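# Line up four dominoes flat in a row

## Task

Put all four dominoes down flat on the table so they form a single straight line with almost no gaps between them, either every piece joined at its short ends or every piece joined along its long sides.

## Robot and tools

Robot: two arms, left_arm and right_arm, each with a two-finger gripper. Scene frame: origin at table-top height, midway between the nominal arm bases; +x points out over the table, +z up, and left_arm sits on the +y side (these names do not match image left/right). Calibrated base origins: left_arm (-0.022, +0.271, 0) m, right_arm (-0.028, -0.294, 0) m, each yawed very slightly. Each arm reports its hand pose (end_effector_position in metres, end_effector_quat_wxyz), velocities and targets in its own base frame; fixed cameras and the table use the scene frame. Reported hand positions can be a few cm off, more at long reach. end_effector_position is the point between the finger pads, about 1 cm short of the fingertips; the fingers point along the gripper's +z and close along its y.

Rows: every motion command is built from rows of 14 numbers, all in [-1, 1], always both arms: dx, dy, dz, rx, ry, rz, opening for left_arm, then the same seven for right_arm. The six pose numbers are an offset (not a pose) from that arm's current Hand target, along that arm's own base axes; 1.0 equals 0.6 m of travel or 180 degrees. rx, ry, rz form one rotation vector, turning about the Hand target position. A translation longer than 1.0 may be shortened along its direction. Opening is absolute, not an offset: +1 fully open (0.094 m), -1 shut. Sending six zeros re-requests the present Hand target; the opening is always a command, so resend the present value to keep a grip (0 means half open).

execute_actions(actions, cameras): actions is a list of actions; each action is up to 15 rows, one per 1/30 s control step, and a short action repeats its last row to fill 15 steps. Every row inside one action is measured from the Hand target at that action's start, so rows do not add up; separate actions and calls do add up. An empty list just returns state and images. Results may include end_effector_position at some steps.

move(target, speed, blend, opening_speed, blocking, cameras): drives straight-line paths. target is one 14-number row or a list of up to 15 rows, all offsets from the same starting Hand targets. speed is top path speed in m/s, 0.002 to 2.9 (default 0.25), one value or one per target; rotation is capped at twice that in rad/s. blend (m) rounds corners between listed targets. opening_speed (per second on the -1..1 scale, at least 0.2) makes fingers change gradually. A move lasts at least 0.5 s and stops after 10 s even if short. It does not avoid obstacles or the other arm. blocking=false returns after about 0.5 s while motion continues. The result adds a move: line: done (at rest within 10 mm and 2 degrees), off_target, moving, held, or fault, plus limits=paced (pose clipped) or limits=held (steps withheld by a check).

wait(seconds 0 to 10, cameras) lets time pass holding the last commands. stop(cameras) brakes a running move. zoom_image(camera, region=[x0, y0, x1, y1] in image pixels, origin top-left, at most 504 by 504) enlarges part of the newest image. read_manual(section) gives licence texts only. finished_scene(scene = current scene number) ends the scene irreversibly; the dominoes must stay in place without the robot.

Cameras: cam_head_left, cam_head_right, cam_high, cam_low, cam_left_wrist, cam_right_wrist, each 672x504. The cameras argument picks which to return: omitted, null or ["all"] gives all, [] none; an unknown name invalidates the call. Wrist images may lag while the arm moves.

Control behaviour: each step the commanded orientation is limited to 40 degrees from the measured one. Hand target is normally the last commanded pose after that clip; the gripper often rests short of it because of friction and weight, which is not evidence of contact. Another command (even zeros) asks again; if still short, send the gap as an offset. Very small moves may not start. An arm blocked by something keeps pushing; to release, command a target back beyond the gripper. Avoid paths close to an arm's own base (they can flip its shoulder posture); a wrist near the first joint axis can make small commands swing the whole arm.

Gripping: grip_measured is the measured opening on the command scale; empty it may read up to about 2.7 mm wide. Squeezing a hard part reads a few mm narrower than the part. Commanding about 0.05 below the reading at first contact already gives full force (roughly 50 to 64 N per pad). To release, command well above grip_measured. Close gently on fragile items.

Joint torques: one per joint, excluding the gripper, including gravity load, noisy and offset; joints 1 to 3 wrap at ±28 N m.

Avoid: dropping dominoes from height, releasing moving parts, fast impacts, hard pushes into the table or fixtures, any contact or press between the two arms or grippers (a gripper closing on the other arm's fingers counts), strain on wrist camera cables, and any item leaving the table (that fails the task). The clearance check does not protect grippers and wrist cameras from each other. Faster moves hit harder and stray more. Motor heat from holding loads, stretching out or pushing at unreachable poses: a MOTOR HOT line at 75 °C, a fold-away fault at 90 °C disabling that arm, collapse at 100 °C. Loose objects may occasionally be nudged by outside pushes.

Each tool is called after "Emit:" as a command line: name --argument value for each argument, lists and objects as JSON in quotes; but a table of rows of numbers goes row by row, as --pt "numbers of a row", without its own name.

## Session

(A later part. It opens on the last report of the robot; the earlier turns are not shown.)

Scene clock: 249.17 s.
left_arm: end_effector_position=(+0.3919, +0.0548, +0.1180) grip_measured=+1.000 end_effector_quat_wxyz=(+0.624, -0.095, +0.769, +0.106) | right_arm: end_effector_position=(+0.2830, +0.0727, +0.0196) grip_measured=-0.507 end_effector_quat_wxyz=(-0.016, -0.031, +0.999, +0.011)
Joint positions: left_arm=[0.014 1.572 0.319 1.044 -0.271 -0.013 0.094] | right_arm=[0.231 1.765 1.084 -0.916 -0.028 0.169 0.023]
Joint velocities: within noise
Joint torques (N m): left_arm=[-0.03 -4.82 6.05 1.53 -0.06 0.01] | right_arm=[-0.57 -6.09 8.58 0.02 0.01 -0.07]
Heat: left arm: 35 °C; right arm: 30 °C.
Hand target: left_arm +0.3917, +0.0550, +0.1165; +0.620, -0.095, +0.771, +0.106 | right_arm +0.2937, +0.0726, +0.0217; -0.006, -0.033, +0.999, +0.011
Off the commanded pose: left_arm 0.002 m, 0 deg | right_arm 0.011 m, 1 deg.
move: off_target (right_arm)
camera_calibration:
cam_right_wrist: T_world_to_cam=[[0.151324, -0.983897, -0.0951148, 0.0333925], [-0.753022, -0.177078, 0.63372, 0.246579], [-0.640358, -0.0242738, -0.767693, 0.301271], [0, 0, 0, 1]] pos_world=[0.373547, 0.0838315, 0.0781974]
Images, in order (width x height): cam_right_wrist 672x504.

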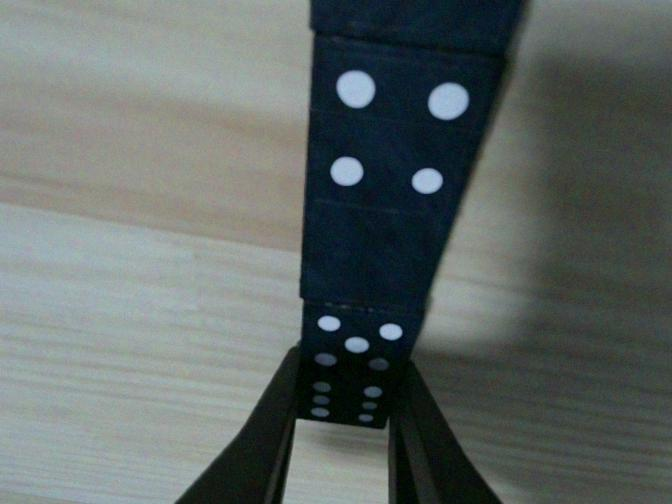

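Good. Push a little to close gaps, then release.

Emit:
move --pt "0 0 0 0 0 0 1 0.006 0.0003 0 0 0 0 -0.7" --pt "0 0 0 0 0 0 1 -0.012 0 0 0 0 0 -0.7" --pt "0 0 0 0 0 0 1 -0.012 0 0 0 0 0 -0.2" --pt "0 0 0 0 0 0 1 -0.012 0 0.1 0 0 0 -0.2" --pt "0 0 0 0 0 0 1 0.08 -0.01 0.24 0 0 0 -0.2" --speed '[0.03,0.04,0.06,0.1,0.2]' --opening_speed 1

Emit:
zoom_image --camera "cam_low" --region '[240, 190, 350, 300]'

Emit:
zoom_image --camera "cam_head_left" --region '[400, 170, 500, 270]'

Emit:
zoom_image --camera "cam_right_wrist" --region '[220, 0, 500, 350]'

Scene clock: 259.00 s.
left_arm: end_effector_position=(+0.3919, +0.0548, +0.1180) grip_measured=+1.000 end_effector_quat_wxyz=(+0.624, -0.095, +0.769, +0.106) | right_arm: end_effector_position=(+0.3363, +0.0677, +0.1591) grip_measured=-0.201 end_effector_quat_wxyz=(-0.015, -0.030, +0.999, +0.012)
Joint positions: left_arm=[0.014 1.572 0.319 1.044 -0.271 -0.013 0.094] | right_arm=[0.181 1.881 1.798 -1.514 -0.027 0.121 0.038]
Joint velocities: within noise
Joint torques (N m): left_arm=[-0.03 -4.82 6.05 1.53 -0.07 0.01] | right_arm=[-0.4 -8.38 9.65 -0.12 0.05 -0.05]
Heat: left arm: 35 °C; right arm: 30 °C.
Hand target: left_arm +0.3917, +0.0550, +0.1165; +0.620, -0.095, +0.771, +0.106 | right_arm +0.3417, +0.0667, +0.1657; -0.006, -0.033, +0.999, +0.011
Off the commanded pose: left_arm 0.002 m, 0 deg | right_arm 0.009 m, 1 deg.
move: done
camera_calibration:
cam_left_wrist: T_world_to_cam=[[0.349511, -0.936796, 0.0159481, -0.0859136], [-0.704537, -0.274002, -0.654638, 0.400465], [0.617632, 0.217567, -0.755775, -0.0530799], [0, 0, 0, 1]] pos_world=[0.344954, 0.0407929, 0.223413]
cam_right_wrist: T_world_to_cam=[[0.150354, -0.983954, -0.0960605, 0.0341424], [-0.754397, -0.176988, 0.632108, 0.198126], [-0.638967, -0.0225725, -0.768903, 0.441991], [0, 0, 0, 1]] pos_world=[0.42675, 0.0786373, 0.217891]

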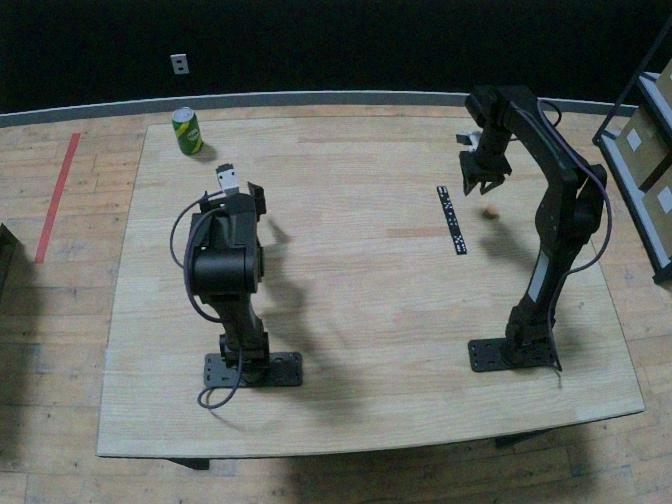

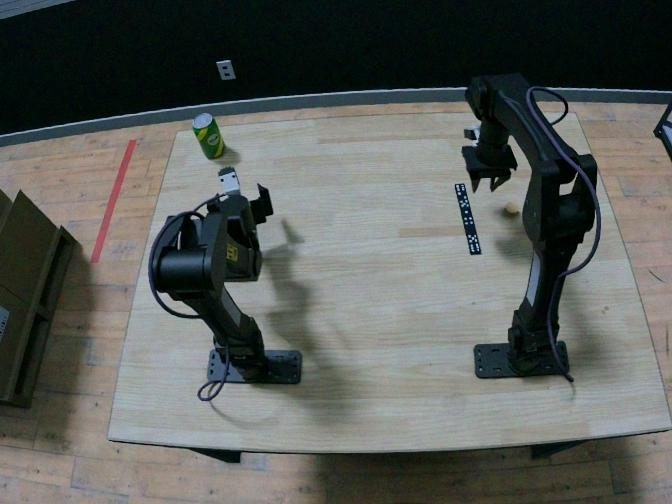

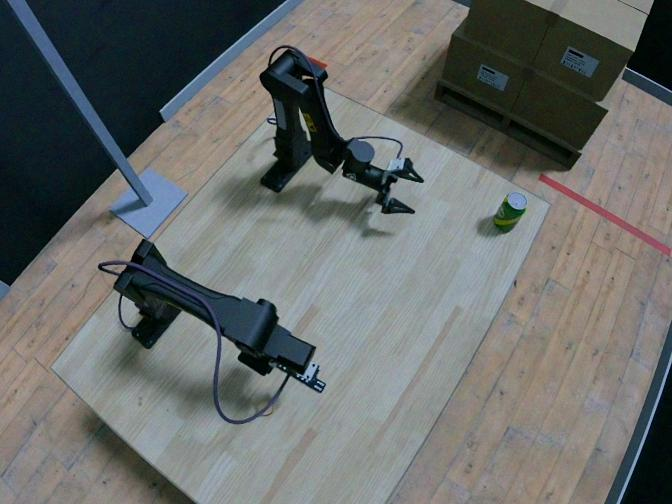

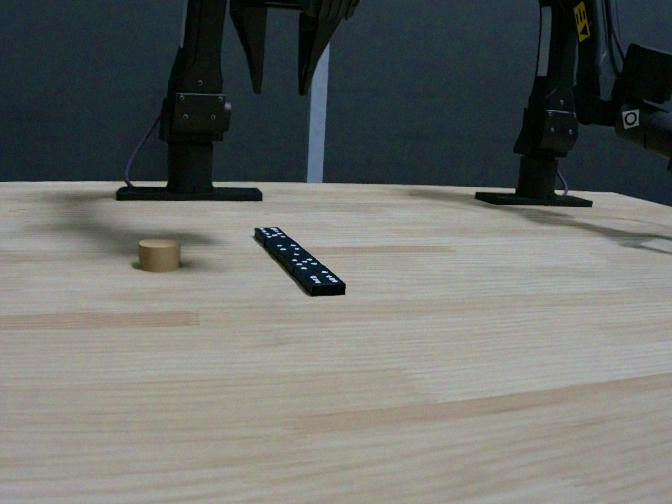

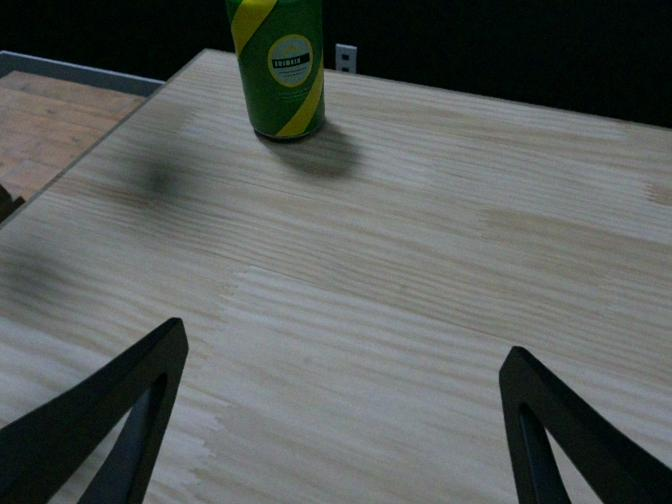

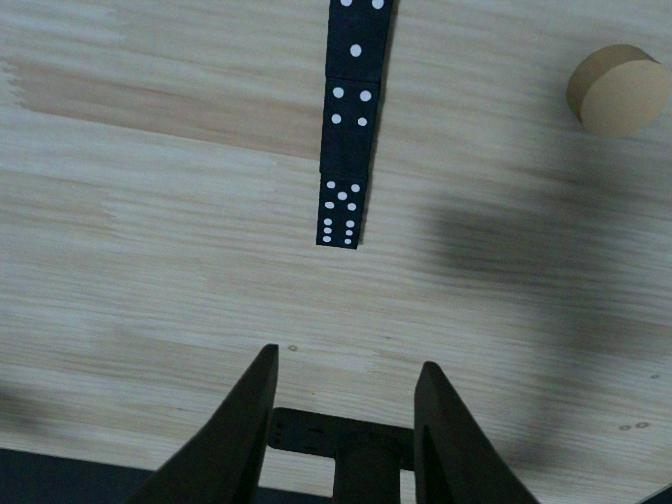

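Scaled by 4.582 from the camera's 672x504 image, which has a finer 960x720 frame.

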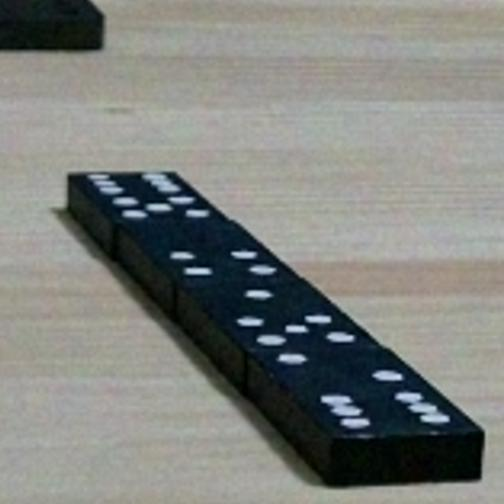

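Scaled by 5.040 from the camera's 672x504 image, which has a finer 960x720 frame.

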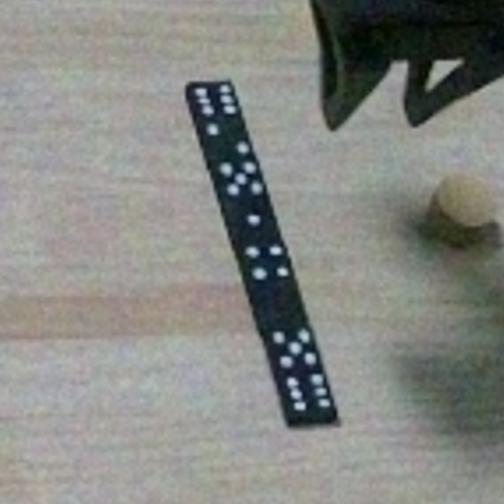

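Scaled by 1.440 from the camera's 672x504 image, which has a finer 960x720 frame.

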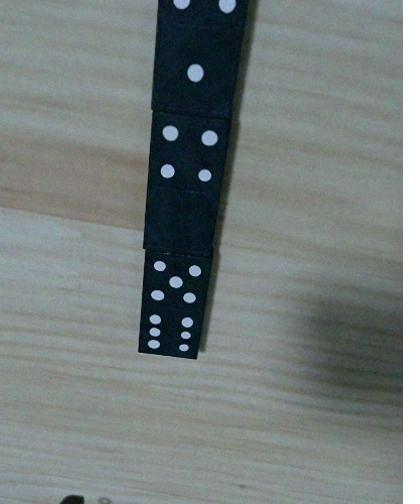

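Emit:
finished_scene --scene 2

The scene is finished: the task was done.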